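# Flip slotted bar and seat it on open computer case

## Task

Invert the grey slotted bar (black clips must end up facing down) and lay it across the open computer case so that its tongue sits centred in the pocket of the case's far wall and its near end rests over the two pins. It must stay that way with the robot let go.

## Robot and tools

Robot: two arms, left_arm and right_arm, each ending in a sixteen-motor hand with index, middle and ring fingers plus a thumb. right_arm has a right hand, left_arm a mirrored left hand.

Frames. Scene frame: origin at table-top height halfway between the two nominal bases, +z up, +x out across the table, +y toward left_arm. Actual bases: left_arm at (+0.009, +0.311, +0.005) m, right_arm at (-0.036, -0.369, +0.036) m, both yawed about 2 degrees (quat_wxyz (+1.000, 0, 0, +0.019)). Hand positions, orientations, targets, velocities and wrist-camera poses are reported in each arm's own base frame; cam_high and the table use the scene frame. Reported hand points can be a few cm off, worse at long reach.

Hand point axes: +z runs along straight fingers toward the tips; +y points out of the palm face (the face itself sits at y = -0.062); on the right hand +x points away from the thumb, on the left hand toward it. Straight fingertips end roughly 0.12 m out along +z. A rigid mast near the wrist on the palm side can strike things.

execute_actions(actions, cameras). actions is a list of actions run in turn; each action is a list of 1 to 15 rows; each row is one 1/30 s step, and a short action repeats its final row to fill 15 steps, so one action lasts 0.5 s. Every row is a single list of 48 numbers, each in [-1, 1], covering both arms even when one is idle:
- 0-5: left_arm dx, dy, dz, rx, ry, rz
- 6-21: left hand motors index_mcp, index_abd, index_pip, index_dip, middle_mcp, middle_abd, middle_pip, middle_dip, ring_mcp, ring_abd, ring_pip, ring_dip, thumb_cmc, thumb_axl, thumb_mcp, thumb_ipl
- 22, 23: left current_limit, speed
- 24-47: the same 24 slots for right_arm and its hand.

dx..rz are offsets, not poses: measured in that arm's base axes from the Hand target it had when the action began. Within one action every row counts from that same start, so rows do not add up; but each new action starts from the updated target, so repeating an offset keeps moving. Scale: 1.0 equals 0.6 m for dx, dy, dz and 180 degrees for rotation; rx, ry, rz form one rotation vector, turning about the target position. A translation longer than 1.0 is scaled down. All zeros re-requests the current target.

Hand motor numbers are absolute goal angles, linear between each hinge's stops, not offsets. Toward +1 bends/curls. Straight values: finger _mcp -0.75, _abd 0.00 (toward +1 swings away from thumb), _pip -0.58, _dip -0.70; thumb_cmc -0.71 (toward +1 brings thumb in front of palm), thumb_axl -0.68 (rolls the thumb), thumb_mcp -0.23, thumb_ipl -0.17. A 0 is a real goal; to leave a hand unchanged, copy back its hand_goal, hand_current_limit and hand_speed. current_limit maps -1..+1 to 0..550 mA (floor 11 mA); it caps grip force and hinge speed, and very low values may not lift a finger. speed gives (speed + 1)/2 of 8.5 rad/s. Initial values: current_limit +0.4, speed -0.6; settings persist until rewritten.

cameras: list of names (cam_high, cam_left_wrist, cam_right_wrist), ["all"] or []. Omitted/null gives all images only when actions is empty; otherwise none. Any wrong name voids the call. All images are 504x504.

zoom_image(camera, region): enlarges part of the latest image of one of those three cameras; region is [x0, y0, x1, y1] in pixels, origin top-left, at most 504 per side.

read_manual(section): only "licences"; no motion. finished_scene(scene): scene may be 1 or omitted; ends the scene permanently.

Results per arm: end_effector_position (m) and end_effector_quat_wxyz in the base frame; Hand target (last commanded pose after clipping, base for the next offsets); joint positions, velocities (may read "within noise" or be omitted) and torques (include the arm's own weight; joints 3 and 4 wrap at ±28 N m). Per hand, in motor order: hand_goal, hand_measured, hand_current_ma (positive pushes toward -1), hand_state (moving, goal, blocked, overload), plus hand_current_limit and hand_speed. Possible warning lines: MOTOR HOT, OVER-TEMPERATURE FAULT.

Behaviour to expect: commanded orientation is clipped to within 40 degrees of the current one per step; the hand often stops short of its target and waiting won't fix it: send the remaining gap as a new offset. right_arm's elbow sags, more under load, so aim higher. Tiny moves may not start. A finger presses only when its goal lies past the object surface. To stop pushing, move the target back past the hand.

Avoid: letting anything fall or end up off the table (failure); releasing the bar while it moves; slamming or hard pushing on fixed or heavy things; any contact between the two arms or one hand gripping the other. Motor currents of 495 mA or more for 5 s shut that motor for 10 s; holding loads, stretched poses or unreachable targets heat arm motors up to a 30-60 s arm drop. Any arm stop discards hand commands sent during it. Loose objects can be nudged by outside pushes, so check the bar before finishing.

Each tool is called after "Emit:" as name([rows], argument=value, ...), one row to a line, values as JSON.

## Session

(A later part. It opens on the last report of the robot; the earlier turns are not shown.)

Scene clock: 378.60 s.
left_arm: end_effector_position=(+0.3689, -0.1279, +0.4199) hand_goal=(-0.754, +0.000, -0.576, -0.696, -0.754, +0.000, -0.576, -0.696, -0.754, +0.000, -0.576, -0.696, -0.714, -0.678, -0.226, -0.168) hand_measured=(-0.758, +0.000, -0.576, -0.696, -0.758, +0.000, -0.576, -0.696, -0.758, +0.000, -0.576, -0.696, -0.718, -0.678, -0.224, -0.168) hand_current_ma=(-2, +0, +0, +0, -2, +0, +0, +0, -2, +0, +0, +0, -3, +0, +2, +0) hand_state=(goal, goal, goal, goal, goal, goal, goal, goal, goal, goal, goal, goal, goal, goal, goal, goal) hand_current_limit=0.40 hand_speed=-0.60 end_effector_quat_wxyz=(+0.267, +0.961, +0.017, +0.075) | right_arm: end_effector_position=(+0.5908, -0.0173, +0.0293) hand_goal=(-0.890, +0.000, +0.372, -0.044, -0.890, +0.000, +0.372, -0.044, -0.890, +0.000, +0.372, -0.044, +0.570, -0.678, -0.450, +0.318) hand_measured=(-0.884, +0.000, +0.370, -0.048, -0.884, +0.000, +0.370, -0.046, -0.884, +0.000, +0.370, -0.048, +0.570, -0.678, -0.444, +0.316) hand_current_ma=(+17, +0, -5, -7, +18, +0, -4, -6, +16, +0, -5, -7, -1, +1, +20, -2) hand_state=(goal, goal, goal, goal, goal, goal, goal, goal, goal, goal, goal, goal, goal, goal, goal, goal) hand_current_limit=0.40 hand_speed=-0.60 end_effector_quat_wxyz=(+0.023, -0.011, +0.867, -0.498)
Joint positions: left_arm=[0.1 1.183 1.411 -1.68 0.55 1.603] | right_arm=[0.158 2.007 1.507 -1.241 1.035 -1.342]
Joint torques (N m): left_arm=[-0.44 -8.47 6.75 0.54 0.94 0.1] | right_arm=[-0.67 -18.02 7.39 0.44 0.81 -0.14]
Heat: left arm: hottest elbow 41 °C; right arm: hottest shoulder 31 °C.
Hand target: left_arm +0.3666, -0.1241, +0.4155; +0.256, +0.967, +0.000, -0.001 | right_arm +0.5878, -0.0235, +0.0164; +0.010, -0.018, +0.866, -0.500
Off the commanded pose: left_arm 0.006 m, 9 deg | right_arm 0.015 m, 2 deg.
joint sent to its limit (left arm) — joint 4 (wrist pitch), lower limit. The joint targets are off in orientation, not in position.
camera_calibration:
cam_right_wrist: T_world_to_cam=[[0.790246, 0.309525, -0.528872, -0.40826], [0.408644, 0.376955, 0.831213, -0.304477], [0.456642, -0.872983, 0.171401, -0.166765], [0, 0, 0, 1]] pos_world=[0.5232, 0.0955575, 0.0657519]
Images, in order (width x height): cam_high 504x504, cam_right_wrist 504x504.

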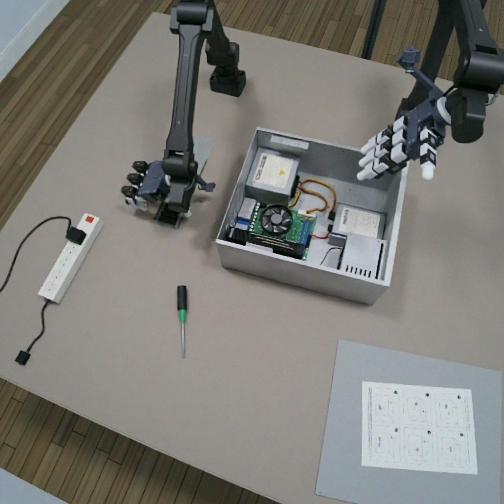

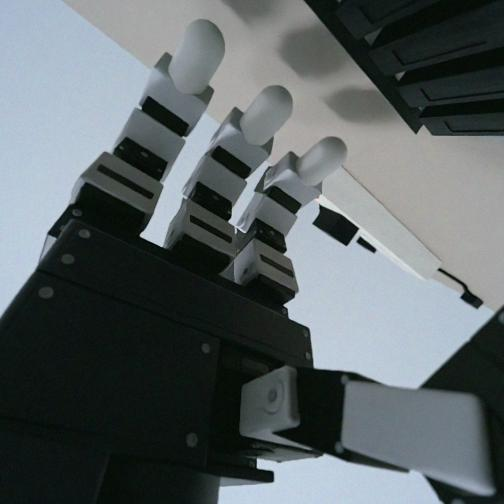

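Emit:
execute_actions([
  [[0,0,0,0,0,0,-0.754,0,-0.576,-0.696,-0.754,0,-0.576,-0.696,-0.754,0,-0.576,-0.696,-0.714,-0.678,-0.226,-0.168,0.4,-0.6,0,0,-0.018,0,0,0,-0.9315,0,0.46,-0.014,-0.9315,0,0.46,-0.014,-0.9315,0,0.46,-0.014,0.571,-0.678,-0.36,0.157,0.4,-0.6]],
  [[0,0,0,0,0,0,-0.754,0,-0.576,-0.696,-0.754,0,-0.576,-0.696,-0.754,0,-0.576,-0.696,-0.714,-0.678,-0.226,-0.168,0.4,-0.6,0,0,-0.018,0,0,0,-0.9315,0,0.46,-0.014,-0.9315,0,0.46,-0.014,-0.9315,0,0.46,-0.014,0.571,-0.678,-0.36,0.157,0.4,-0.6]],
], cameras=["cam_high","cam_right_wrist"])

Emit:
zoom_image(camera="cam_right_wrist", region=[200, 0, 504, 304])

Emit:
zoom_image(camera="cam_high", region=[120, 150, 220, 250])

Scene clock: 387.33 s.
left_arm: end_effector_position=(+0.3689, -0.1279, +0.4199) hand_goal=(-0.754, +0.000, -0.576, -0.696, -0.754, +0.000, -0.576, -0.696, -0.754, +0.000, -0.576, -0.696, -0.714, -0.678, -0.226, -0.168) hand_measured=(-0.758, +0.000, -0.576, -0.696, -0.758, +0.000, -0.576, -0.696, -0.758, +0.000, -0.576, -0.696, -0.718, -0.678, -0.224, -0.168) hand_current_ma=(-2, +0, +0, +0, -2, +0, +0, +0, -2, +0, +0, +0, -3, +0, +2, +0) hand_state=(goal, goal, goal, goal, goal, goal, goal, goal, goal, goal, goal, goal, goal, goal, goal, goal) hand_current_limit=0.40 hand_speed=-0.60 end_effector_quat_wxyz=(+0.267, +0.961, +0.017, +0.075) | right_arm: end_effector_position=(+0.5916, -0.0171, +0.0088) hand_goal=(-0.932, +0.000, +0.460, -0.014, -0.932, +0.000, +0.460, -0.014, -0.932, +0.000, +0.460, -0.014, +0.570, -0.678, -0.360, +0.156) hand_measured=(-0.916, +0.000, +0.458, -0.018, -0.914, +0.000, +0.458, -0.016, -0.916, +0.000, +0.458, -0.018, +0.570, -0.678, -0.360, +0.158) hand_current_ma=(+49, +0, -6, -7, +52, +0, -4, -6, +46, +0, -6, -7, -1, +1, +1, +6) hand_state=(goal, goal, goal, goal, goal, goal, goal, goal, goal, goal, goal, goal, goal, goal, goal, goal) hand_current_limit=0.40 hand_speed=-0.60 end_effector_quat_wxyz=(+0.023, -0.011, +0.867, -0.498)
Joint positions: left_arm=[0.1 1.183 1.411 -1.68 0.55 1.603] | right_arm=[0.158 2.034 1.492 -1.196 1.035 -1.343]
Joint torques (N m): left_arm=[-0.44 -8.47 6.75 0.53 0.94 0.1] | right_arm=[-0.73 -18.02 7.17 0.44 0.8 -0.14]
Heat: left arm: hottest elbow 40 °C; right arm: hottest shoulder 32 °C.
Hand target: left_arm +0.3666, -0.1241, +0.4155; +0.256, +0.967, +0.000, -0.001 | right_arm +0.5878, -0.0235, -0.0053; +0.010, -0.018, +0.866, -0.500
Off the commanded pose: left_arm 0.006 m, 9 deg | right_arm 0.016 m, 2 deg.
joint sent to its limit (left arm) — joint 4 (wrist pitch), lower limit. The joint targets are off in orientation, not in position.
camera_calibration:
cam_right_wrist: T_world_to_cam=[[0.79096, 0.310057, -0.527492, -0.420226], [0.407155, 0.376815, 0.832007, -0.286922], [0.456736, -0.872855, 0.171805, -0.163547], [0, 0, 0, 1]] pos_world=[0.523901, 0.095658, 0.0451535]
Images, in order (width x height): cam_high 504x504, cam_right_wrist 504x504.

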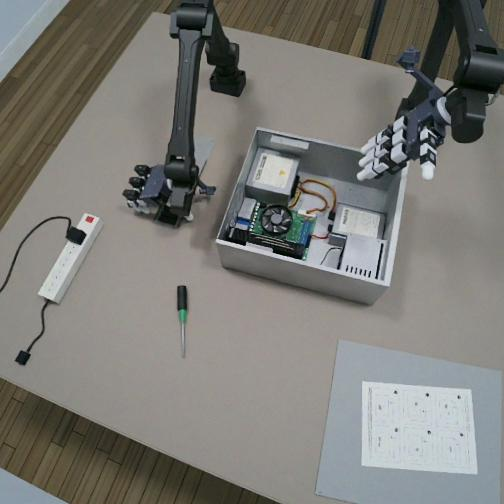

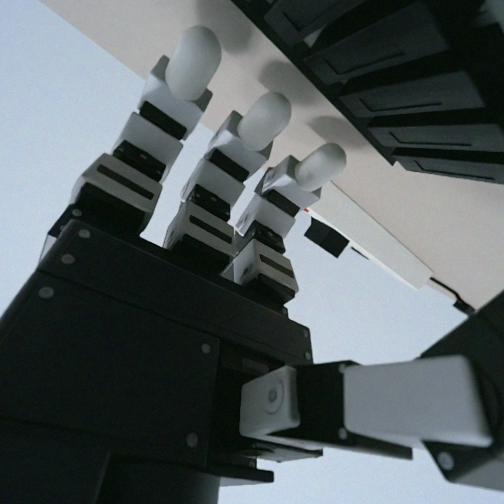

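Scaled by 1.658 from the camera's 504x504 image, which has a finer 720x720 frame.

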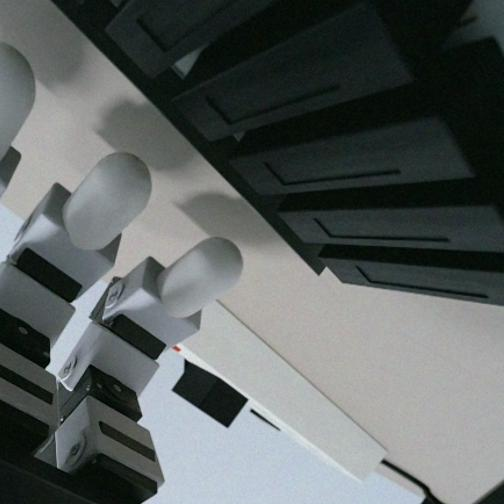

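Scaled by 5.040 from the camera's 504x504 image, which has a finer 720x720 frame.

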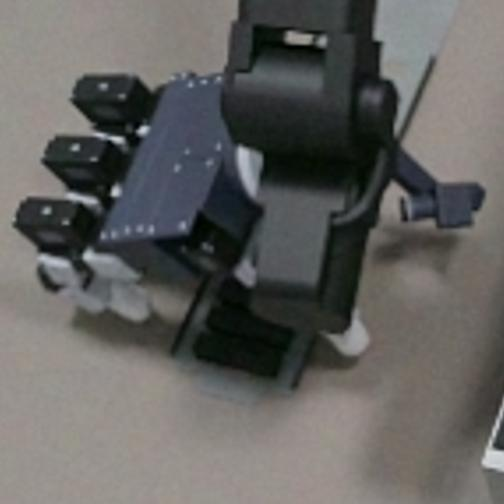

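Emit:
execute_actions([
  [[0,0,0,0,0,0,-0.754,0,-0.576,-0.696,-0.754,0,-0.576,-0.696,-0.754,0,-0.576,-0.696,-0.714,-0.678,-0.226,-0.168,0.4,-0.6,0,0,-0.007,0,0,0,-0.85,0,0.46,-0.014,-0.85,0,0.46,-0.014,-0.85,0,0.46,-0.014,0.571,-0.678,-0.3,0.157,0.4,-0.8]],
  [[0,0,0,0,0,0,-0.754,0,-0.576,-0.696,-0.754,0,-0.576,-0.696,-0.754,0,-0.576,-0.696,-0.714,-0.678,-0.226,-0.168,0.4,-0.6,0,0,0,0,0,0,-0.7,0,0.46,-0.014,-0.7,0,0.46,-0.014,-0.7,0,0.46,-0.014,0.571,-0.678,-0.2,0.157,0.4,-0.8]],
  [[0,0,0,0,0,0,-0.754,0,-0.576,-0.696,-0.754,0,-0.576,-0.696,-0.754,0,-0.576,-0.696,-0.714,-0.678,-0.226,-0.168,0.4,-0.6,0,0,0,0,0,0,-0.658,0,0.46,-0.014,-0.658,0,0.46,-0.014,-0.658,0,0.46,-0.014,0.571,-0.678,-0.1,0.157,0.4,-0.8]],
], cameras=["cam_high","cam_right_wrist"])

Emit:
zoom_image(camera="cam_right_wrist", region=[150, 0, 504, 354])

Emit:
zoom_image(camera="cam_high", region=[120, 150, 220, 250])

Scene clock: 393.50 s.
left_arm: end_effector_position=(+0.3689, -0.1279, +0.4199) hand_goal=(-0.754, +0.000, -0.576, -0.696, -0.754, +0.000, -0.576, -0.696, -0.754, +0.000, -0.576, -0.696, -0.714, -0.678, -0.226, -0.168) hand_measured=(-0.758, +0.000, -0.576, -0.696, -0.758, +0.000, -0.576, -0.696, -0.758, +0.000, -0.576, -0.696, -0.718, -0.678, -0.224, -0.168) hand_current_ma=(-2, +0, +0, +0, -2, +0, +0, +0, -2, +0, +0, +0, -3, +0, +2, +0) hand_state=(goal, goal, goal, goal, goal, goal, goal, goal, goal, goal, goal, goal, goal, goal, goal, goal) hand_current_limit=0.40 hand_speed=-0.60 end_effector_quat_wxyz=(+0.267, +0.961, +0.017, +0.075) | right_arm: end_effector_position=(+0.5933, -0.0174, +0.0076) hand_goal=(-0.658, +0.000, +0.460, -0.014, -0.658, +0.000, +0.460, -0.014, -0.658, +0.000, +0.460, -0.014, +0.570, -0.678, -0.100, +0.156) hand_measured=(-0.678, +0.000, +0.450, -0.018, -0.664, +0.000, +0.458, -0.016, -0.656, +0.000, +0.458, -0.018, +0.570, -0.678, -0.166, +0.140) hand_current_ma=(-60, +0, -27, -7, -12, +0, -4, -5, +6, +0, -6, -7, +0, +1, -326, -63) hand_state=(goal, goal, goal, goal, goal, goal, goal, goal, goal, goal, goal, goal, goal, goal, blocked, goal) hand_current_limit=0.40 hand_speed=-0.80 end_effector_quat_wxyz=(+0.026, -0.010, +0.866, -0.499)
Joint positions: left_arm=[0.1 1.183 1.411 -1.68 0.55 1.603] | right_arm=[0.158 2.037 1.492 -1.188 1.038 -1.343]
Joint torques (N m): left_arm=[-0.44 -8.53 6.75 0.53 0.94 0.1] | right_arm=[-0.67 -17.79 6.91 0.46 0.7 -0.14]
Heat: left arm: hottest elbow 40 °C; right arm: hottest shoulder 32 °C.
Hand target: left_arm +0.3666, -0.1241, +0.4155; +0.256, +0.967, +0.000, -0.001 | right_arm +0.5879, -0.0235, -0.0093; +0.010, -0.018, +0.866, -0.500
Off the commanded pose: left_arm 0.006 m, 9 deg | right_arm 0.019 m, 2 deg.
joint sent to its limit (left arm) — joint 4 (wrist pitch), lower limit. The joint targets are off in orientation, not in position.
camera_calibration:
cam_right_wrist: T_world_to_cam=[[0.793904, 0.309411, -0.523433, -0.423826], [0.402381, 0.378044, 0.83377, -0.283696], [0.455858, -0.872553, 0.175629, -0.163804], [0, 0, 0, 1]] pos_world=[0.525302, 0.095458, 0.0434613]
Images, in order (width x height): cam_high 504x504, cam_right_wrist 504x504.

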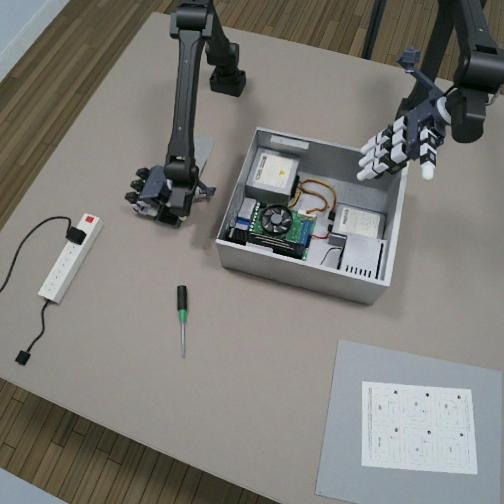

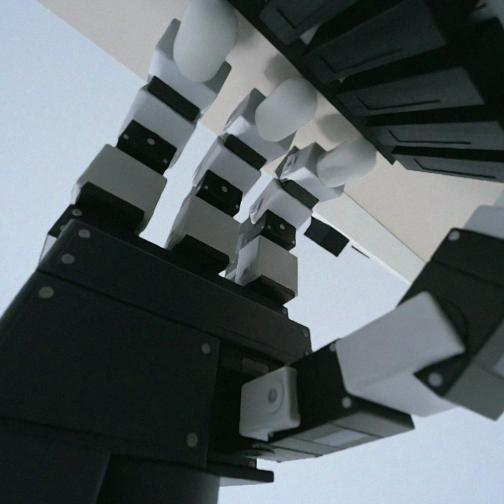

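Scaled by 1.424 from the camera's 504x504 image, which has a finer 720x720 frame.

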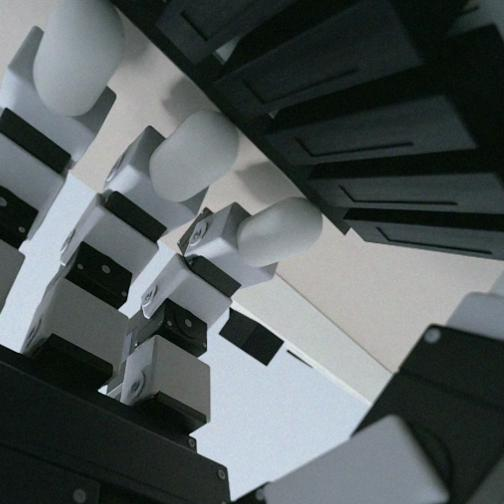

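Scaled by 5.040 from the camera's 504x504 image, which has a finer 720x720 frame.

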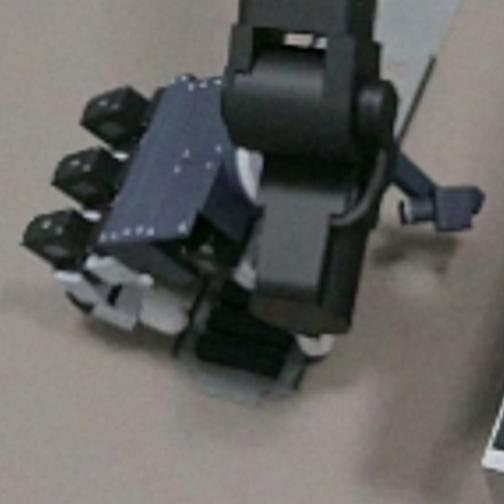

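Emit:
execute_actions([
  [[0,0,0,0,0,0,-0.754,0,-0.576,-0.696,-0.754,0,-0.576,-0.696,-0.754,0,-0.576,-0.696,-0.714,-0.678,-0.226,-0.168,0.4,-0.6,0,0,0,0,0,0,-0.59,0,0.46,-0.014,-0.59,0,0.46,-0.014,-0.59,0,0.46,-0.014,0.571,-0.678,-0.05,0.157,0.4,-0.8]],
  [[0,0,0,0,0,0,-0.754,0,-0.576,-0.696,-0.754,0,-0.576,-0.696,-0.754,0,-0.576,-0.696,-0.714,-0.678,-0.226,-0.168,0.4,-0.6,0,0,0,0,0,0,-0.53,0,0.46,-0.014,-0.53,0,0.46,-0.014,-0.53,0,0.46,-0.014,0.571,-0.678,-0.05,0.157,0.4,-0.8]],
], cameras=["cam_high","cam_right_wrist"])

Emit:
zoom_image(camera="cam_right_wrist", region=[150, 0, 504, 354])

Emit:
zoom_image(camera="cam_high", region=[120, 150, 220, 250])

Scene clock: 397.17 s.
left_arm: end_effector_position=(+0.3689, -0.1279, +0.4199) hand_goal=(-0.754, +0.000, -0.576, -0.696, -0.754, +0.000, -0.576, -0.696, -0.754, +0.000, -0.576, -0.696, -0.714, -0.678, -0.226, -0.168) hand_measured=(-0.758, +0.000, -0.576, -0.696, -0.758, +0.000, -0.576, -0.696, -0.758, +0.000, -0.576, -0.696, -0.718, -0.678, -0.224, -0.168) hand_current_ma=(-2, +0, +0, +0, -2, +0, +0, +0, -2, +0, +0, +0, -3, +0, +2, +0) hand_state=(goal, goal, goal, goal, goal, goal, goal, goal, goal, goal, goal, goal, goal, goal, goal, goal) hand_current_limit=0.40 hand_speed=-0.60 end_effector_quat_wxyz=(+0.267, +0.961, +0.017, +0.075) | right_arm: end_effector_position=(+0.5937, -0.0178, +0.0079) hand_goal=(-0.530, +0.000, +0.460, -0.014, -0.530, +0.000, +0.460, -0.014, -0.530, +0.000, +0.460, -0.014, +0.570, -0.678, -0.050, +0.156) hand_measured=(-0.530, +0.000, +0.464, -0.008, -0.532, +0.000, +0.460, -0.014, -0.530, +0.000, +0.458, -0.014, +0.572, -0.678, -0.128, +0.136) hand_current_ma=(+0, +0, +7, +13, -2, +0, +0, +1, -2, +0, -4, +0, +3, +1, -385, -88) hand_state=(goal, goal, goal, goal, goal, goal, goal, goal, goal, goal, goal, goal, goal, goal, blocked, blocked) hand_current_limit=0.40 hand_speed=-0.80 end_effector_quat_wxyz=(+0.027, -0.009, +0.866, -0.500)
Joint positions: left_arm=[0.1 1.183 1.411 -1.68 0.55 1.603] | right_arm=[0.158 2.037 1.492 -1.186 1.04 -1.343]
Joint torques (N m): left_arm=[-0.44 -8.53 6.75 0.54 0.94 0.1] | right_arm=[-0.73 -17.85 6.93 0.43 0.6 -0.14]
Heat: left arm: hottest elbow 40 °C; right arm: hottest shoulder 32 °C.
Hand target: left_arm +0.3666, -0.1241, +0.4155; +0.256, +0.967, +0.000, -0.001 | right_arm +0.5879, -0.0235, -0.0093; +0.010, -0.017, +0.866, -0.500
Off the commanded pose: left_arm 0.006 m, 9 deg | right_arm 0.019 m, 2 deg.
joint sent to its limit (left arm) — joint 4 (wrist pitch), lower limit. The joint targets are off in orientation, not in position.
camera_calibration:
cam_right_wrist: T_world_to_cam=[[0.794767, 0.308597, -0.522603, -0.424514], [0.400575, 0.380165, 0.833675, -0.282911], [0.455945, -0.871919, 0.178526, -0.164463], [0, 0, 0, 1]] pos_world=[0.525702, 0.0951583, 0.0433651]
Images, in order (width x height): cam_high 504x504, cam_right_wrist 504x504.

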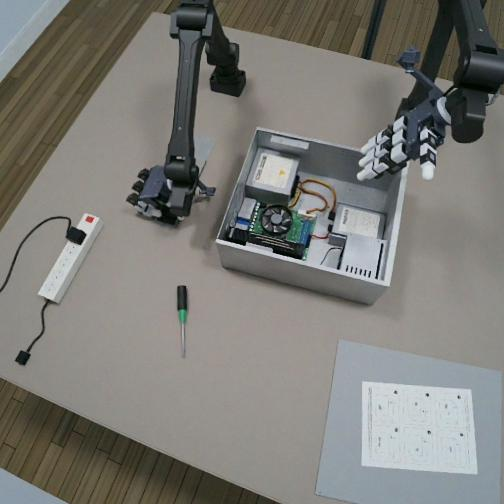

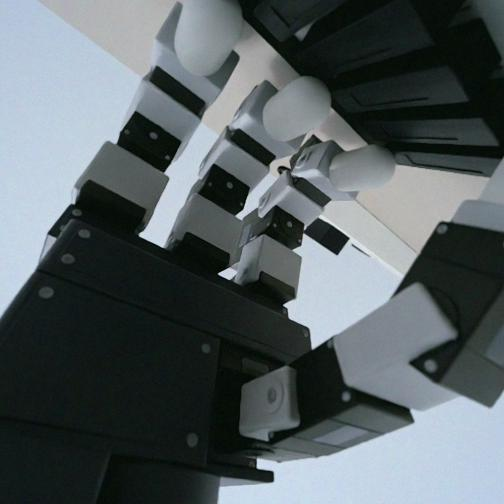

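Scaled by 1.424 from the camera's 504x504 image, which has a finer 720x720 frame.

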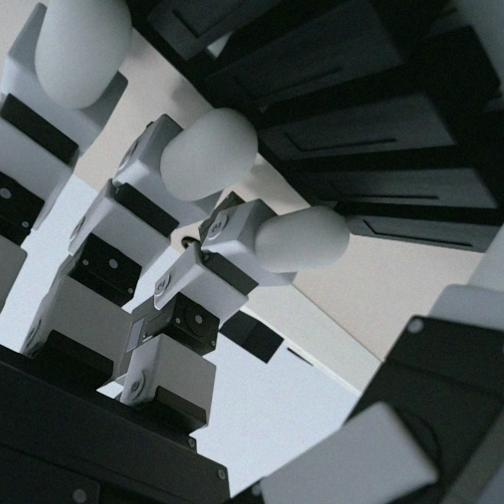

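Scaled by 5.040 from the camera's 504x504 image, which has a finer 720x720 frame.

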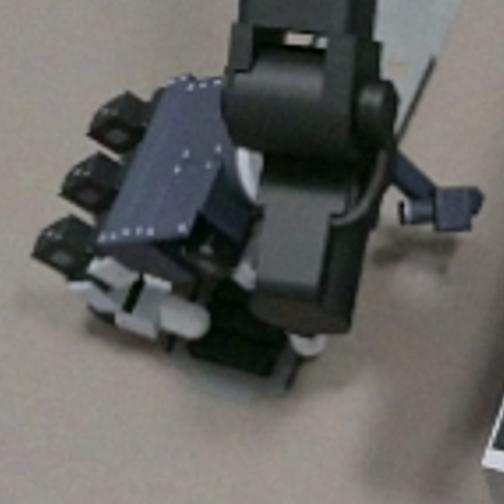

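Emit:
execute_actions([
  [[0,0,0,0,0,0,-0.754,0,-0.576,-0.696,-0.754,0,-0.576,-0.696,-0.754,0,-0.576,-0.696,-0.714,-0.678,-0.226,-0.168,0.4,-0.6,0,0,0.01,0,0,0,-0.9,0,0.46,-0.014,-0.9,0,0.46,-0.014,-0.9,0,0.46,-0.014,0.571,-0.678,-0.35,0.157,0.4,-0.6]],
  [[0,0,0,0,0,0,-0.754,0,-0.576,-0.696,-0.754,0,-0.576,-0.696,-0.754,0,-0.576,-0.696,-0.714,-0.678,-0.226,-0.168,0.4,-0.6,0,0,0,0.0278,0,0,-0.9,0,0.46,-0.014,-0.9,0,0.46,-0.014,-0.9,0,0.46,-0.014,0.571,-0.678,-0.35,0.157,0.4,-0.6]],
], cameras=["cam_high","cam_right_wrist"])

Emit:
zoom_image(camera="cam_right_wrist", region=[150, 0, 504, 354])

Emit:
zoom_image(camera="cam_high", region=[120, 150, 220, 250])

Scene clock: 402.63 s.
left_arm: end_effector_position=(+0.3689, -0.1279, +0.4199) hand_goal=(-0.754, +0.000, -0.576, -0.696, -0.754, +0.000, -0.576, -0.696, -0.754, +0.000, -0.576, -0.696, -0.714, -0.678, -0.226, -0.168) hand_measured=(-0.758, +0.000, -0.576, -0.696, -0.758, +0.000, -0.576, -0.696, -0.758, +0.000, -0.576, -0.696, -0.718, -0.678, -0.224, -0.168) hand_current_ma=(-2, +0, +0, +0, -2, +0, +0, +0, -2, +0, +0, +0, -3, +0, +2, +0) hand_state=(goal, goal, goal, goal, goal, goal, goal, goal, goal, goal, goal, goal, goal, goal, goal, goal) hand_current_limit=0.40 hand_speed=-0.60 end_effector_quat_wxyz=(+0.267, +0.961, +0.017, +0.075) | right_arm: end_effector_position=(+0.5915, -0.0210, -0.0016) hand_goal=(-0.900, +0.000, +0.460, -0.014, -0.900, +0.000, +0.460, -0.014, -0.900, +0.000, +0.460, -0.014, +0.570, -0.678, -0.350, +0.156) hand_measured=(-0.898, +0.000, +0.468, -0.008, -0.886, +0.000, +0.462, -0.012, -0.886, +0.000, +0.462, -0.012, +0.572, -0.678, -0.344, +0.154) hand_current_ma=(+4, +0, +20, +16, +44, +0, +4, +4, +39, +0, +5, +5, +2, +1, +19, -4) hand_state=(goal, goal, goal, goal, goal, goal, goal, goal, goal, goal, goal, goal, goal, goal, goal, goal) hand_current_limit=0.40 hand_speed=-0.60 end_effector_quat_wxyz=(+0.016, -0.011, +0.885, -0.464)
Joint positions: left_arm=[0.1 1.183 1.411 -1.68 0.55 1.603] | right_arm=[0.129 2.029 1.478 -1.138 0.962 -1.405]
Joint torques (N m): left_arm=[-0.44 -8.47 6.75 0.51 0.94 0.1] | right_arm=[-0.38 -20.13 6.83 0.47 0.48 -0.21]
Heat: left arm: hottest elbow 39 °C; right arm: hottest shoulder 32 °C.
Hand target: left_arm +0.3666, -0.1241, +0.4155; +0.256, +0.967, +0.000, -0.001 | right_arm +0.5879, -0.0234, -0.0034; +0.011, -0.017, +0.887, -0.462
Off the commanded pose: left_arm 0.006 m, 9 deg | right_arm 0.005 m, 1 deg.
joint sent to its limit (left arm) — joint 4 (wrist pitch), lower limit. The joint targets are off in orientation, not in position.
camera_calibration:
cam_right_wrist: T_world_to_cam=[[0.785573, 0.345013, -0.513655, -0.420401], [0.421198, 0.309955, 0.852362, -0.286482], [0.453286, -0.885942, 0.0981737, -0.163414], [0, 0, 0, 1]] pos_world=[0.524994, 0.0890644, 0.0442877]
Images, in order (width x height): cam_high 504x504, cam_right_wrist 504x504.

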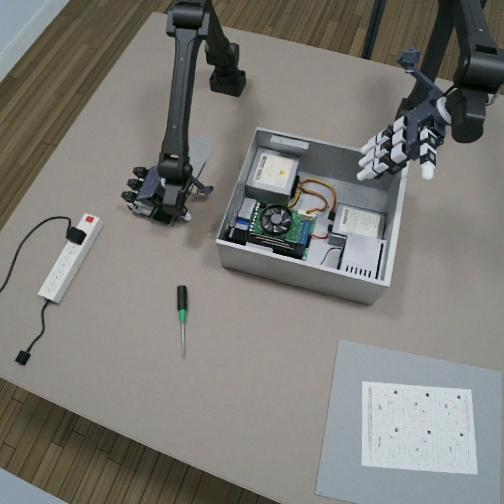

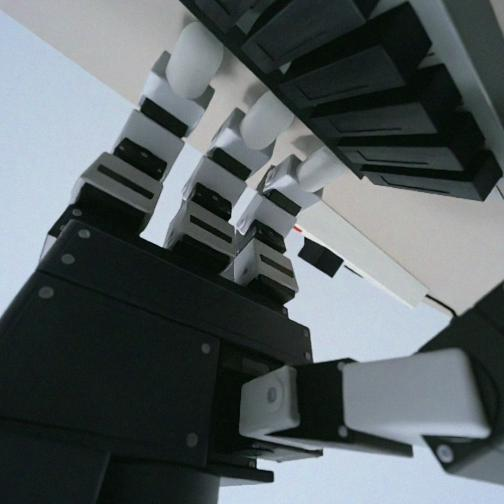

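Scaled by 1.424 from the camera's 504x504 image, which has a finer 720x720 frame.

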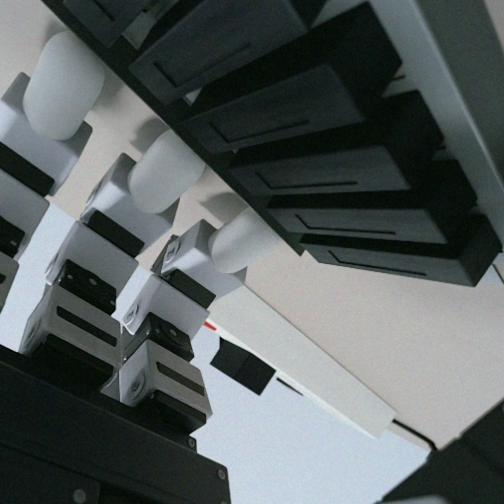

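Scaled by 5.040 from the camera's 504x504 image, which has a finer 720x720 frame.

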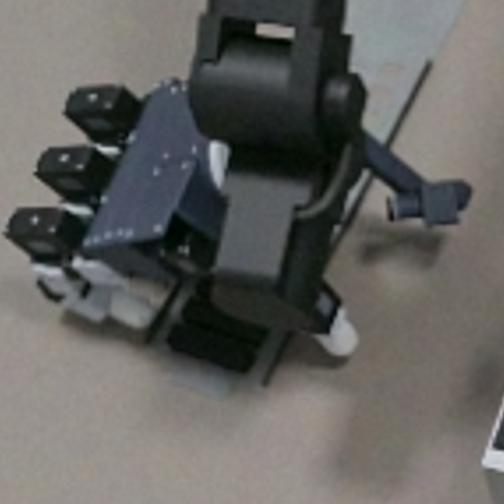

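Emit:
execute_actions([
  [[0,0,0,0,0,0,-0.754,0,-0.576,-0.696,-0.754,0,-0.576,-0.696,-0.754,0,-0.576,-0.696,-0.714,-0.678,-0.226,-0.168,0.4,-0.6,0,0,0,0,0,0,-0.82,0,0.46,-0.014,-0.82,0,0.46,-0.014,-0.82,0,0.46,-0.014,0.571,-0.678,-0.25,0.157,0.4,-0.8]],
  [[0,0,0,0,0,0,-0.754,0,-0.576,-0.696,-0.754,0,-0.576,-0.696,-0.754,0,-0.576,-0.696,-0.714,-0.678,-0.226,-0.168,0.4,-0.6,0,0,0,0,0,0,-0.75,0,0.46,-0.014,-0.75,0,0.46,-0.014,-0.75,0,0.46,-0.014,0.571,-0.678,-0.15,0.157,0.4,-0.8]],
], cameras=["cam_high","cam_right_wrist"])

Emit:
zoom_image(camera="cam_right_wrist", region=[150, 0, 504, 354])

Emit:
zoom_image(camera="cam_high", region=[120, 150, 220, 250])

Scene clock: 407.93 s.
left_arm: end_effector_position=(+0.3689, -0.1279, +0.4199) hand_goal=(-0.754, +0.000, -0.576, -0.696, -0.754, +0.000, -0.576, -0.696, -0.754, +0.000, -0.576, -0.696, -0.714, -0.678, -0.226, -0.168) hand_measured=(-0.758, +0.000, -0.576, -0.696, -0.758, +0.000, -0.576, -0.696, -0.758, +0.000, -0.576, -0.696, -0.718, -0.678, -0.224, -0.168) hand_current_ma=(-2, +0, +0, +0, -2, +0, +0, +0, -2, +0, +0, +0, -3, +0, +2, +0) hand_state=(goal, goal, goal, goal, goal, goal, goal, goal, goal, goal, goal, goal, goal, goal, goal, goal) hand_current_limit=0.40 hand_speed=-0.60 end_effector_quat_wxyz=(+0.267, +0.961, +0.017, +0.075) | right_arm: end_effector_position=(+0.5916, -0.0260, -0.0009) hand_goal=(-0.750, +0.000, +0.460, -0.014, -0.750, +0.000, +0.460, -0.014, -0.750, +0.000, +0.460, -0.014, +0.570, -0.678, -0.150, +0.156) hand_measured=(-0.788, +0.000, +0.460, -0.008, -0.754, +0.000, +0.456, -0.016, -0.746, +0.000, +0.462, -0.012, +0.572, -0.678, -0.170, +0.152) hand_current_ma=(-139, +0, +2, +16, -9, +0, -11, -2, +7, +0, +4, +5, +2, +1, -83, -14) hand_state=(blocked, goal, goal, goal, goal, goal, goal, goal, goal, goal, goal, goal, goal, goal, blocked, goal) hand_current_limit=0.40 hand_speed=-0.80 end_effector_quat_wxyz=(+0.015, -0.008, +0.884, -0.467)
Joint positions: left_arm=[0.1 1.183 1.411 -1.68 0.55 1.603] | right_arm=[0.122 2.029 1.478 -1.137 0.968 -1.405]
Joint torques (N m): left_arm=[-0.44 -8.47 6.75 0.53 0.93 0.1] | right_arm=[0.09 -20.13 6.82 0.51 0.25 -0.21]
Heat: left arm: hottest elbow 39 °C; right arm: hottest shoulder 32 °C.
Hand target: left_arm +0.3666, -0.1241, +0.4155; +0.256, +0.967, +0.000, -0.001 | right_arm +0.5879, -0.0234, -0.0034; +0.011, -0.017, +0.887, -0.462
Off the commanded pose: left_arm 0.006 m, 9 deg | right_arm 0.005 m, 1 deg.
joint sent to its limit (left arm) — joint 4 (wrist pitch), lower limit. The joint targets are off in orientation, not in position.
camera_calibration:
cam_right_wrist: T_world_to_cam=[[0.788247, 0.337143, -0.514783, -0.420296], [0.421967, 0.312757, 0.850957, -0.285865], [0.447896, -0.887985, 0.104266, -0.164924], [0, 0, 0, 1]] pos_world=[0.525791, 0.084656, 0.0440932]
Images, in order (width x height): cam_high 504x504, cam_right_wrist 504x504.

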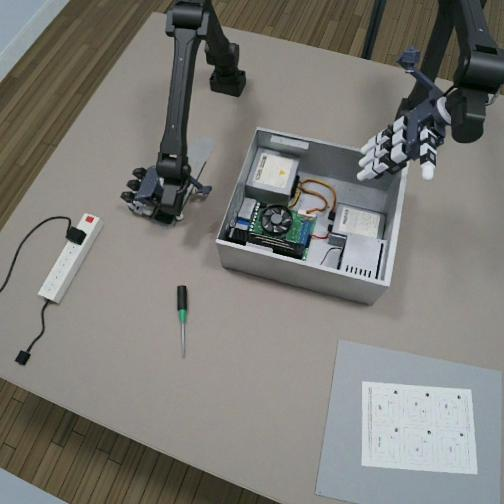

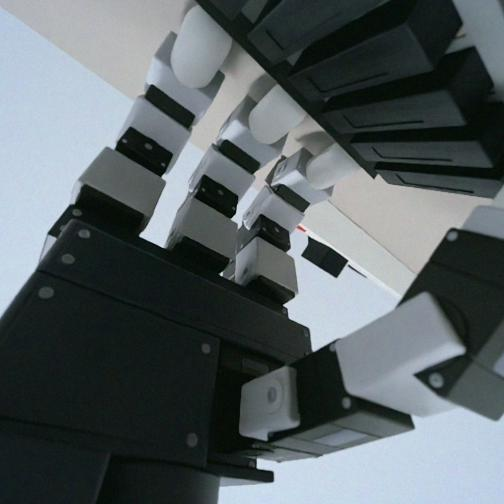

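Scaled by 1.424 from the camera's 504x504 image, which has a finer 720x720 frame.

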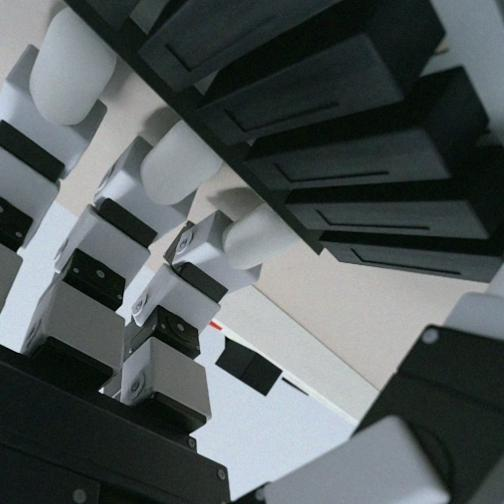

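Scaled by 5.040 from the camera's 504x504 image, which has a finer 720x720 frame.

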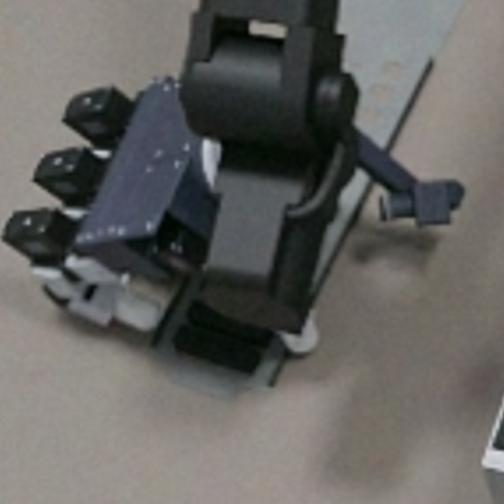

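Emit:
execute_actions([
  [[0,0,0,0,0,0,-0.754,0,-0.576,-0.696,-0.754,0,-0.576,-0.696,-0.754,0,-0.576,-0.696,-0.714,-0.678,-0.226,-0.168,0.4,-0.6,0,0,0,0,0,0,-0.70,0,0.46,-0.014,-0.68,0,0.46,-0.014,-0.66,0,0.46,-0.014,0.571,-0.678,-0.08,0.157,0.4,-0.8]],
  [[0,0,0,0,0,0,-0.754,0,-0.576,-0.696,-0.754,0,-0.576,-0.696,-0.754,0,-0.576,-0.696,-0.714,-0.678,-0.226,-0.168,0.4,-0.6,0,0,0,0,0,0,-0.68,0,0.46,-0.014,-0.64,0,0.46,-0.014,-0.61,0,0.46,-0.014,0.571,-0.678,-0.03,0.157,0.4,-0.8]],
], cameras=["cam_high","cam_right_wrist"])

Emit:
zoom_image(camera="cam_right_wrist", region=[150, 0, 504, 354])

Emit:
zoom_image(camera="cam_high", region=[120, 150, 220, 250])

Scene clock: 413.97 s.
left_arm: end_effector_position=(+0.3689, -0.1279, +0.4199) hand_goal=(-0.754, +0.000, -0.576, -0.696, -0.754, +0.000, -0.576, -0.696, -0.754, +0.000, -0.576, -0.696, -0.714, -0.678, -0.226, -0.168) hand_measured=(-0.758, +0.000, -0.576, -0.696, -0.758, +0.000, -0.576, -0.696, -0.758, +0.000, -0.576, -0.696, -0.718, -0.678, -0.224, -0.168) hand_current_ma=(-2, +0, +0, +0, -2, +0, +0, +0, -2, +0, +0, +0, -3, +0, +2, +0) hand_state=(goal, goal, goal, goal, goal, goal, goal, goal, goal, goal, goal, goal, goal, goal, goal, goal) hand_current_limit=0.40 hand_speed=-0.60 end_effector_quat_wxyz=(+0.267, +0.961, +0.017, +0.075) | right_arm: end_effector_position=(+0.5916, -0.0279, -0.0006) hand_goal=(-0.680, +0.000, +0.460, -0.014, -0.640, +0.000, +0.460, -0.014, -0.610, +0.000, +0.460, -0.014, +0.570, -0.678, -0.030, +0.156) hand_measured=(-0.748, +0.000, +0.450, -0.008, -0.696, +0.000, +0.442, -0.020, -0.648, +0.000, +0.442, -0.020, +0.552, -0.682, -0.166, +0.126) hand_current_ma=(-274, +0, -24, +13, -212, +0, -49, -13, -135, +0, -50, -13, -55, -12, -385, -134) hand_state=(blocked, goal, goal, goal, blocked, goal, goal, goal, blocked, goal, goal, goal, goal, goal, blocked, blocked) hand_current_limit=0.40 hand_speed=-0.80 end_effector_quat_wxyz=(+0.015, -0.008, +0.883, -0.469)
Joint positions: left_arm=[0.1 1.183 1.411 -1.68 0.55 1.603] | right_arm=[0.12 2.029 1.478 -1.137 0.972 -1.406]
Joint torques (N m): left_arm=[-0.5 -8.47 6.75 0.53 0.93 0.1] | right_arm=[0.21 -20.13 6.82 0.51 0.12 -0.2]
Heat: left arm: hottest elbow 39 °C; right arm: hottest shoulder 32 °C.
Hand target: left_arm +0.3666, -0.1241, +0.4155; +0.256, +0.967, +0.000, -0.001 | right_arm +0.5879, -0.0234, -0.0034; +0.011, -0.017, +0.887, -0.462
Off the commanded pose: left_arm 0.006 m, 9 deg | right_arm 0.006 m, 1 deg.
joint sent to its limit (left arm) — joint 4 (wrist pitch), lower limit. The joint targets are off in orientation, not in position.
camera_calibration:
cam_right_wrist: T_world_to_cam=[[0.788624, 0.334159, -0.516149, -0.419723], [0.422649, 0.31509, 0.849757, -0.285906], [0.446587, -0.888288, 0.107256, -0.16581], [0, 0, 0, 1]] pos_world=[0.52589, 0.0830535, 0.0440952]
Images, in order (width x height): cam_high 504x504, cam_right_wrist 504x504.

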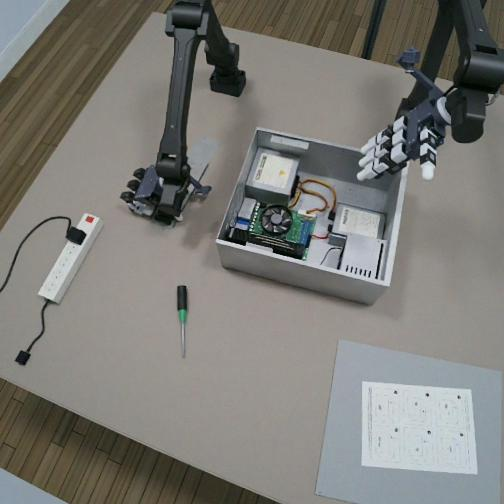

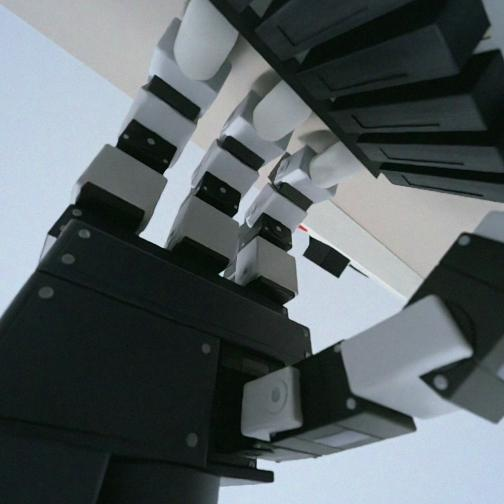

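Scaled by 1.424 from the camera's 504x504 image, which has a finer 720x720 frame.

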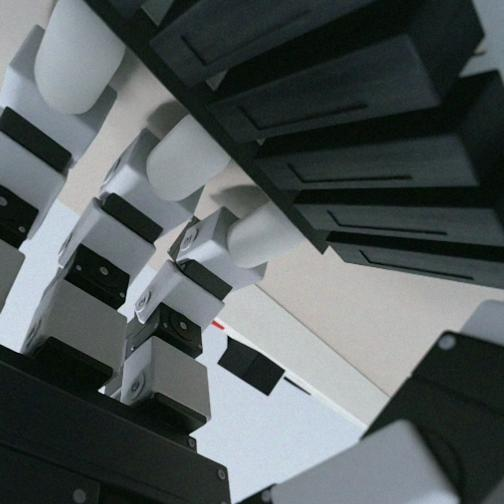

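Scaled by 5.040 from the camera's 504x504 image, which has a finer 720x720 frame.

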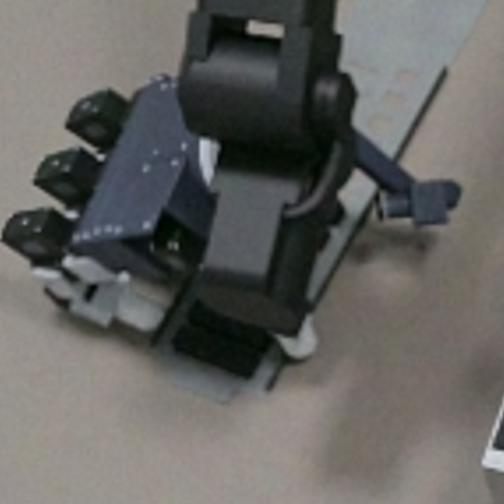

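Emit:
execute_actions([
  [[0,0,0,0,0,0,-0.754,0,-0.576,-0.696,-0.754,0,-0.576,-0.696,-0.754,0,-0.576,-0.696,-0.714,-0.678,-0.226,-0.168,0.4,-0.6,0,0,0,0,0,0,-0.65,0,0.46,-0.014,-0.60,0,0.46,-0.014,-0.56,0,0.46,-0.014,0.571,-0.678,0.02,0.157,0.6,-0.8]],
  [[0,0,0,0,0,0,-0.754,0,-0.576,-0.696,-0.754,0,-0.576,-0.696,-0.754,0,-0.576,-0.696,-0.714,-0.678,-0.226,-0.168,0.4,-0.6,0,0,0.04,0,0,0,-0.65,0,0.46,-0.014,-0.60,0,0.46,-0.014,-0.56,0,0.46,-0.014,0.571,-0.678,0.02,0.157,0.6,-0.8]],
  [[0,0,0,0,0,0,-0.754,0,-0.576,-0.696,-0.754,0,-0.576,-0.696,-0.754,0,-0.576,-0.696,-0.714,-0.678,-0.226,-0.168,0.4,-0.6,0,0,0.04,0,0,0,-0.65,0,0.46,-0.014,-0.60,0,0.46,-0.014,-0.56,0,0.46,-0.014,0.571,-0.678,0.02,0.157,0.6,-0.8]],
], cameras=["cam_high","cam_right_wrist"])

Emit:
zoom_image(camera="cam_right_wrist", region=[150, 0, 504, 354])

Emit:
zoom_image(camera="cam_high", region=[120, 120, 250, 250])

Scene clock: 419.73 s.
left_arm: end_effector_position=(+0.3689, -0.1279, +0.4199) hand_goal=(-0.754, +0.000, -0.576, -0.696, -0.754, +0.000, -0.576, -0.696, -0.754, +0.000, -0.576, -0.696, -0.714, -0.678, -0.226, -0.168) hand_measured=(-0.758, +0.000, -0.576, -0.696, -0.758, +0.000, -0.576, -0.696, -0.758, +0.000, -0.576, -0.696, -0.718, -0.678, -0.224, -0.168) hand_current_ma=(-2, +0, +0, +0, -2, +0, +0, +0, -2, +0, +0, +0, -3, +0, +2, +0) hand_state=(goal, goal, goal, goal, goal, goal, goal, goal, goal, goal, goal, goal, goal, goal, goal, goal) hand_current_limit=0.40 hand_speed=-0.60 end_effector_quat_wxyz=(+0.267, +0.961, +0.017, +0.075) | right_arm: end_effector_position=(+0.5753, -0.0273, +0.0222) hand_goal=(-0.650, +0.000, +0.460, -0.014, -0.600, +0.000, +0.460, -0.014, -0.560, +0.000, +0.460, -0.014, +0.570, -0.678, +0.020, +0.156) hand_measured=(-0.648, +0.000, +0.454, -0.018, -0.598, +0.000, +0.456, -0.016, -0.558, +0.000, +0.454, -0.018, +0.568, -0.680, +0.018, +0.154) hand_current_ma=(+5, +0, -12, -7, +5, +0, -9, -6, +4, +0, -12, -8, -5, -6, -4, -7) hand_state=(goal, goal, goal, goal, goal, goal, goal, goal, goal, goal, goal, goal, goal, goal, goal, goal) hand_current_limit=0.60 hand_speed=-0.80 end_effector_quat_wxyz=(-0.006, -0.020, +0.885, -0.465)
Joint positions: left_arm=[0.1 1.183 1.411 -1.68 0.55 1.603] | right_arm=[0.121 1.985 1.478 -1.223 0.958 -1.413]
Joint torques (N m): left_arm=[-0.44 -8.47 6.75 0.53 0.94 0.1] | right_arm=[0.21 -21.07 10.41 -0.27 0.58 -0.15]
Heat: left arm: hottest elbow 39 °C; right arm: hottest shoulder 33 °C.
Hand target: left_arm +0.3666, -0.1241, +0.4155; +0.256, +0.967, +0.000, -0.001 | right_arm +0.5879, -0.0234, +0.0446; +0.011, -0.017, +0.887, -0.462
Off the commanded pose: left_arm 0.006 m, 9 deg | right_arm 0.026 m, 2 deg.
joint sent to its limit (left arm) — joint 4 (wrist pitch), lower limit. The joint targets are off in orientation, not in position.
camera_calibration:
cam_right_wrist: T_world_to_cam=[[0.761614, 0.340879, -0.551131, -0.378826], [0.46274, 0.309317, 0.83078, -0.321463], [0.453669, -0.887764, 0.0778419, -0.163792], [0, 0, 0, 1]] pos_world=[0.51158, 0.0831589, 0.071032]
Images, in order (width x height): cam_high 504x504, cam_right_wrist 504x504.

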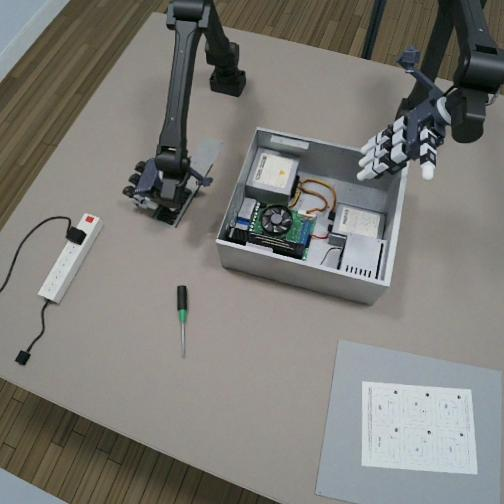

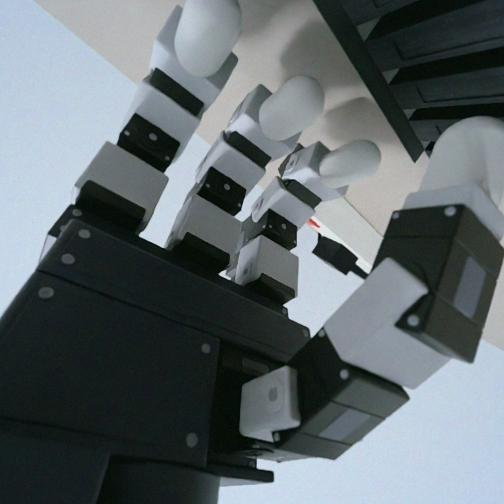

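Scaled by 1.424 from the camera's 504x504 image, which has a finer 720x720 frame.

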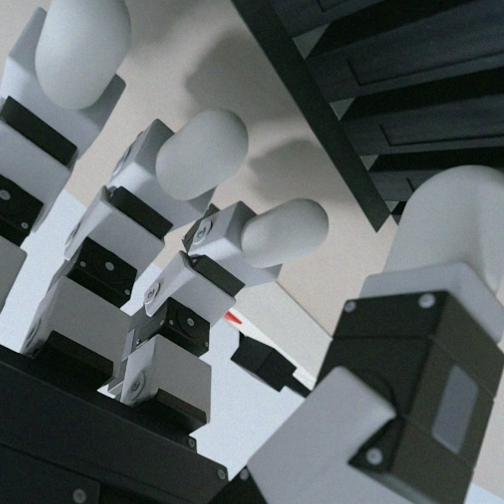

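Scaled by 3.877 from the camera's 504x504 image, which has a finer 720x720 frame.

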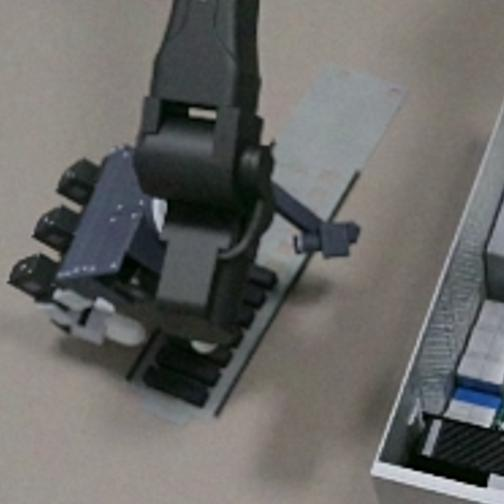

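Emit:
execute_actions([
  [[0,0,0,0,0,0,-0.754,0,-0.576,-0.696,-0.754,0,-0.576,-0.696,-0.754,0,-0.576,-0.696,-0.714,-0.678,-0.226,-0.168,0.4,-0.6,0,0,0.02,0,0,-0.02,-0.932,0,0.46,-0.014,-0.932,0,0.46,-0.014,-0.932,0,0.46,-0.014,0.571,-0.678,-0.38,0.157,0.4,-0.6]],
  [[0,0,0,0,0,0,-0.754,0,-0.576,-0.696,-0.754,0,-0.576,-0.696,-0.754,0,-0.576,-0.696,-0.714,-0.678,-0.226,-0.168,0.4,-0.6,0,0,0,0,0,-0.025,-0.932,0,0.46,-0.014,-0.932,0,0.46,-0.014,-0.932,0,0.46,-0.014,0.571,-0.678,-0.38,0.157,0.4,-0.6]],
  [[0,0,0,0,0,0,-0.754,0,-0.576,-0.696,-0.754,0,-0.576,-0.696,-0.754,0,-0.576,-0.696,-0.714,-0.678,-0.226,-0.168,0.4,-0.6,0,0,-0.03,0,0,0,-0.932,0,0.46,-0.014,-0.932,0,0.46,-0.014,-0.932,0,0.46,-0.014,0.571,-0.678,-0.38,0.157,0.4,-0.6]],
], cameras=["cam_high","cam_right_wrist"])

Emit:
zoom_image(camera="cam_right_wrist", region=[150, 0, 504, 354])

Emit:
zoom_image(camera="cam_high", region=[120, 150, 220, 250])

Scene clock: 431.83 s.
left_arm: end_effector_position=(+0.3689, -0.1279, +0.4199) hand_goal=(-0.754, +0.000, -0.576, -0.696, -0.754, +0.000, -0.576, -0.696, -0.754, +0.000, -0.576, -0.696, -0.714, -0.678, -0.226, -0.168) hand_measured=(-0.758, +0.000, -0.576, -0.696, -0.758, +0.000, -0.576, -0.696, -0.758, +0.000, -0.576, -0.696, -0.718, -0.678, -0.224, -0.168) hand_current_ma=(-2, +0, +0, +0, -2, +0, +0, +0, -2, +0, +0, +0, -3, +0, +2, +0) hand_state=(goal, goal, goal, goal, goal, goal, goal, goal, goal, goal, goal, goal, goal, goal, goal, goal) hand_current_limit=0.40 hand_speed=-0.60 end_effector_quat_wxyz=(+0.267, +0.961, +0.017, +0.075) | right_arm: end_effector_position=(+0.5746, -0.0279, +0.0401) hand_goal=(-0.932, +0.000, +0.460, -0.014, -0.932, +0.000, +0.460, -0.014, -0.932, +0.000, +0.460, -0.014, +0.570, -0.678, -0.380, +0.156) hand_measured=(-0.916, +0.000, +0.456, -0.018, -0.916, +0.000, +0.458, -0.016, -0.918, +0.000, +0.456, -0.018, +0.568, -0.680, -0.374, +0.154) hand_current_ma=(+45, +0, -7, -7, +48, +0, -5, -6, +42, +0, -6, -7, -5, -6, +22, -4) hand_state=(goal, goal, goal, goal, goal, goal, goal, goal, goal, goal, goal, goal, goal, goal, goal, goal) hand_current_limit=0.40 hand_speed=-0.60 end_effector_quat_wxyz=(-0.033, +0.037, +0.885, -0.464)
Joint positions: left_arm=[0.1 1.183 1.411 -1.68 0.55 1.603] | right_arm=[0.121 2.02 1.58 -1.455 0.928 -1.203]
Joint torques (N m): left_arm=[-0.44 -8.47 6.75 0.51 0.93 0.1] | right_arm=[0.38 -18.49 10.17 0.08 0.54 0.09]
Heat: left arm: hottest elbow 38 °C; right arm: hottest shoulder 32 °C.
Hand target: left_arm +0.3666, -0.1241, +0.4155; +0.256, +0.967, +0.000, -0.001 | right_arm +0.5878, -0.0234, +0.0386; -0.022, +0.045, +0.886, -0.462
Off the commanded pose: left_arm 0.006 m, 9 deg | right_arm 0.014 m, 2 deg.
joint sent to its limit (left arm) — joint 4 (wrist pitch), lower limit. The joint targets are off in orientation, not in position.
camera_calibration:
cam_right_wrist: T_world_to_cam=[[0.80127, 0.241179, -0.547539, -0.393924], [0.49436, 0.2486, 0.83295, -0.355767], [0.337008, -0.9381, 0.0799662, -0.0999206], [0, 0, 0, 1]] pos_world=[0.525191, 0.0897142, 0.0886375]
Images, in order (width x height): cam_high 504x504, cam_right_wrist 504x504.

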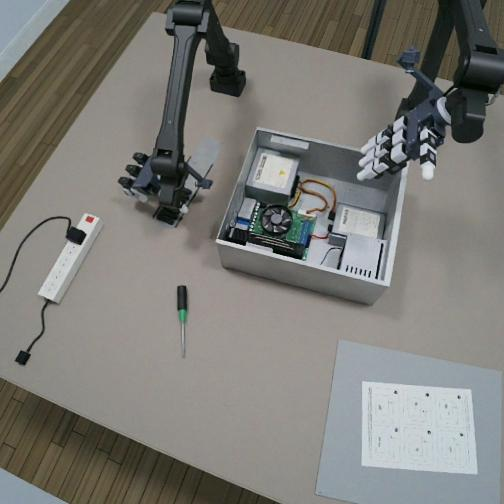

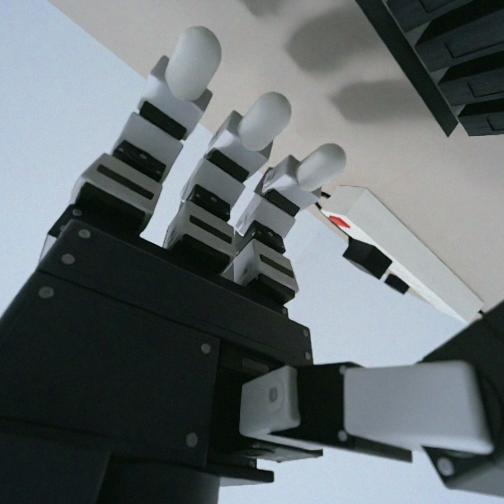

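Scaled by 1.424 from the camera's 504x504 image, which has a finer 720x720 frame.

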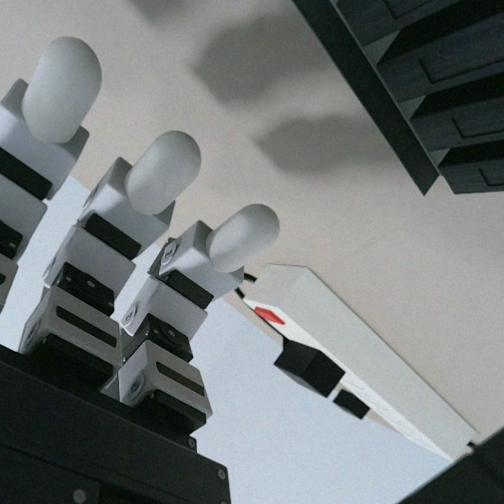

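Scaled by 5.040 from the camera's 504x504 image, which has a finer 720x720 frame.

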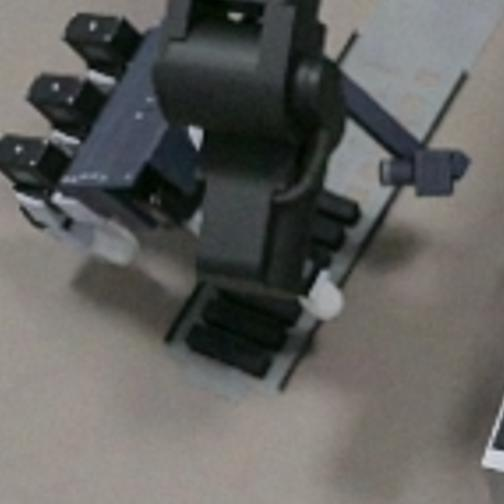

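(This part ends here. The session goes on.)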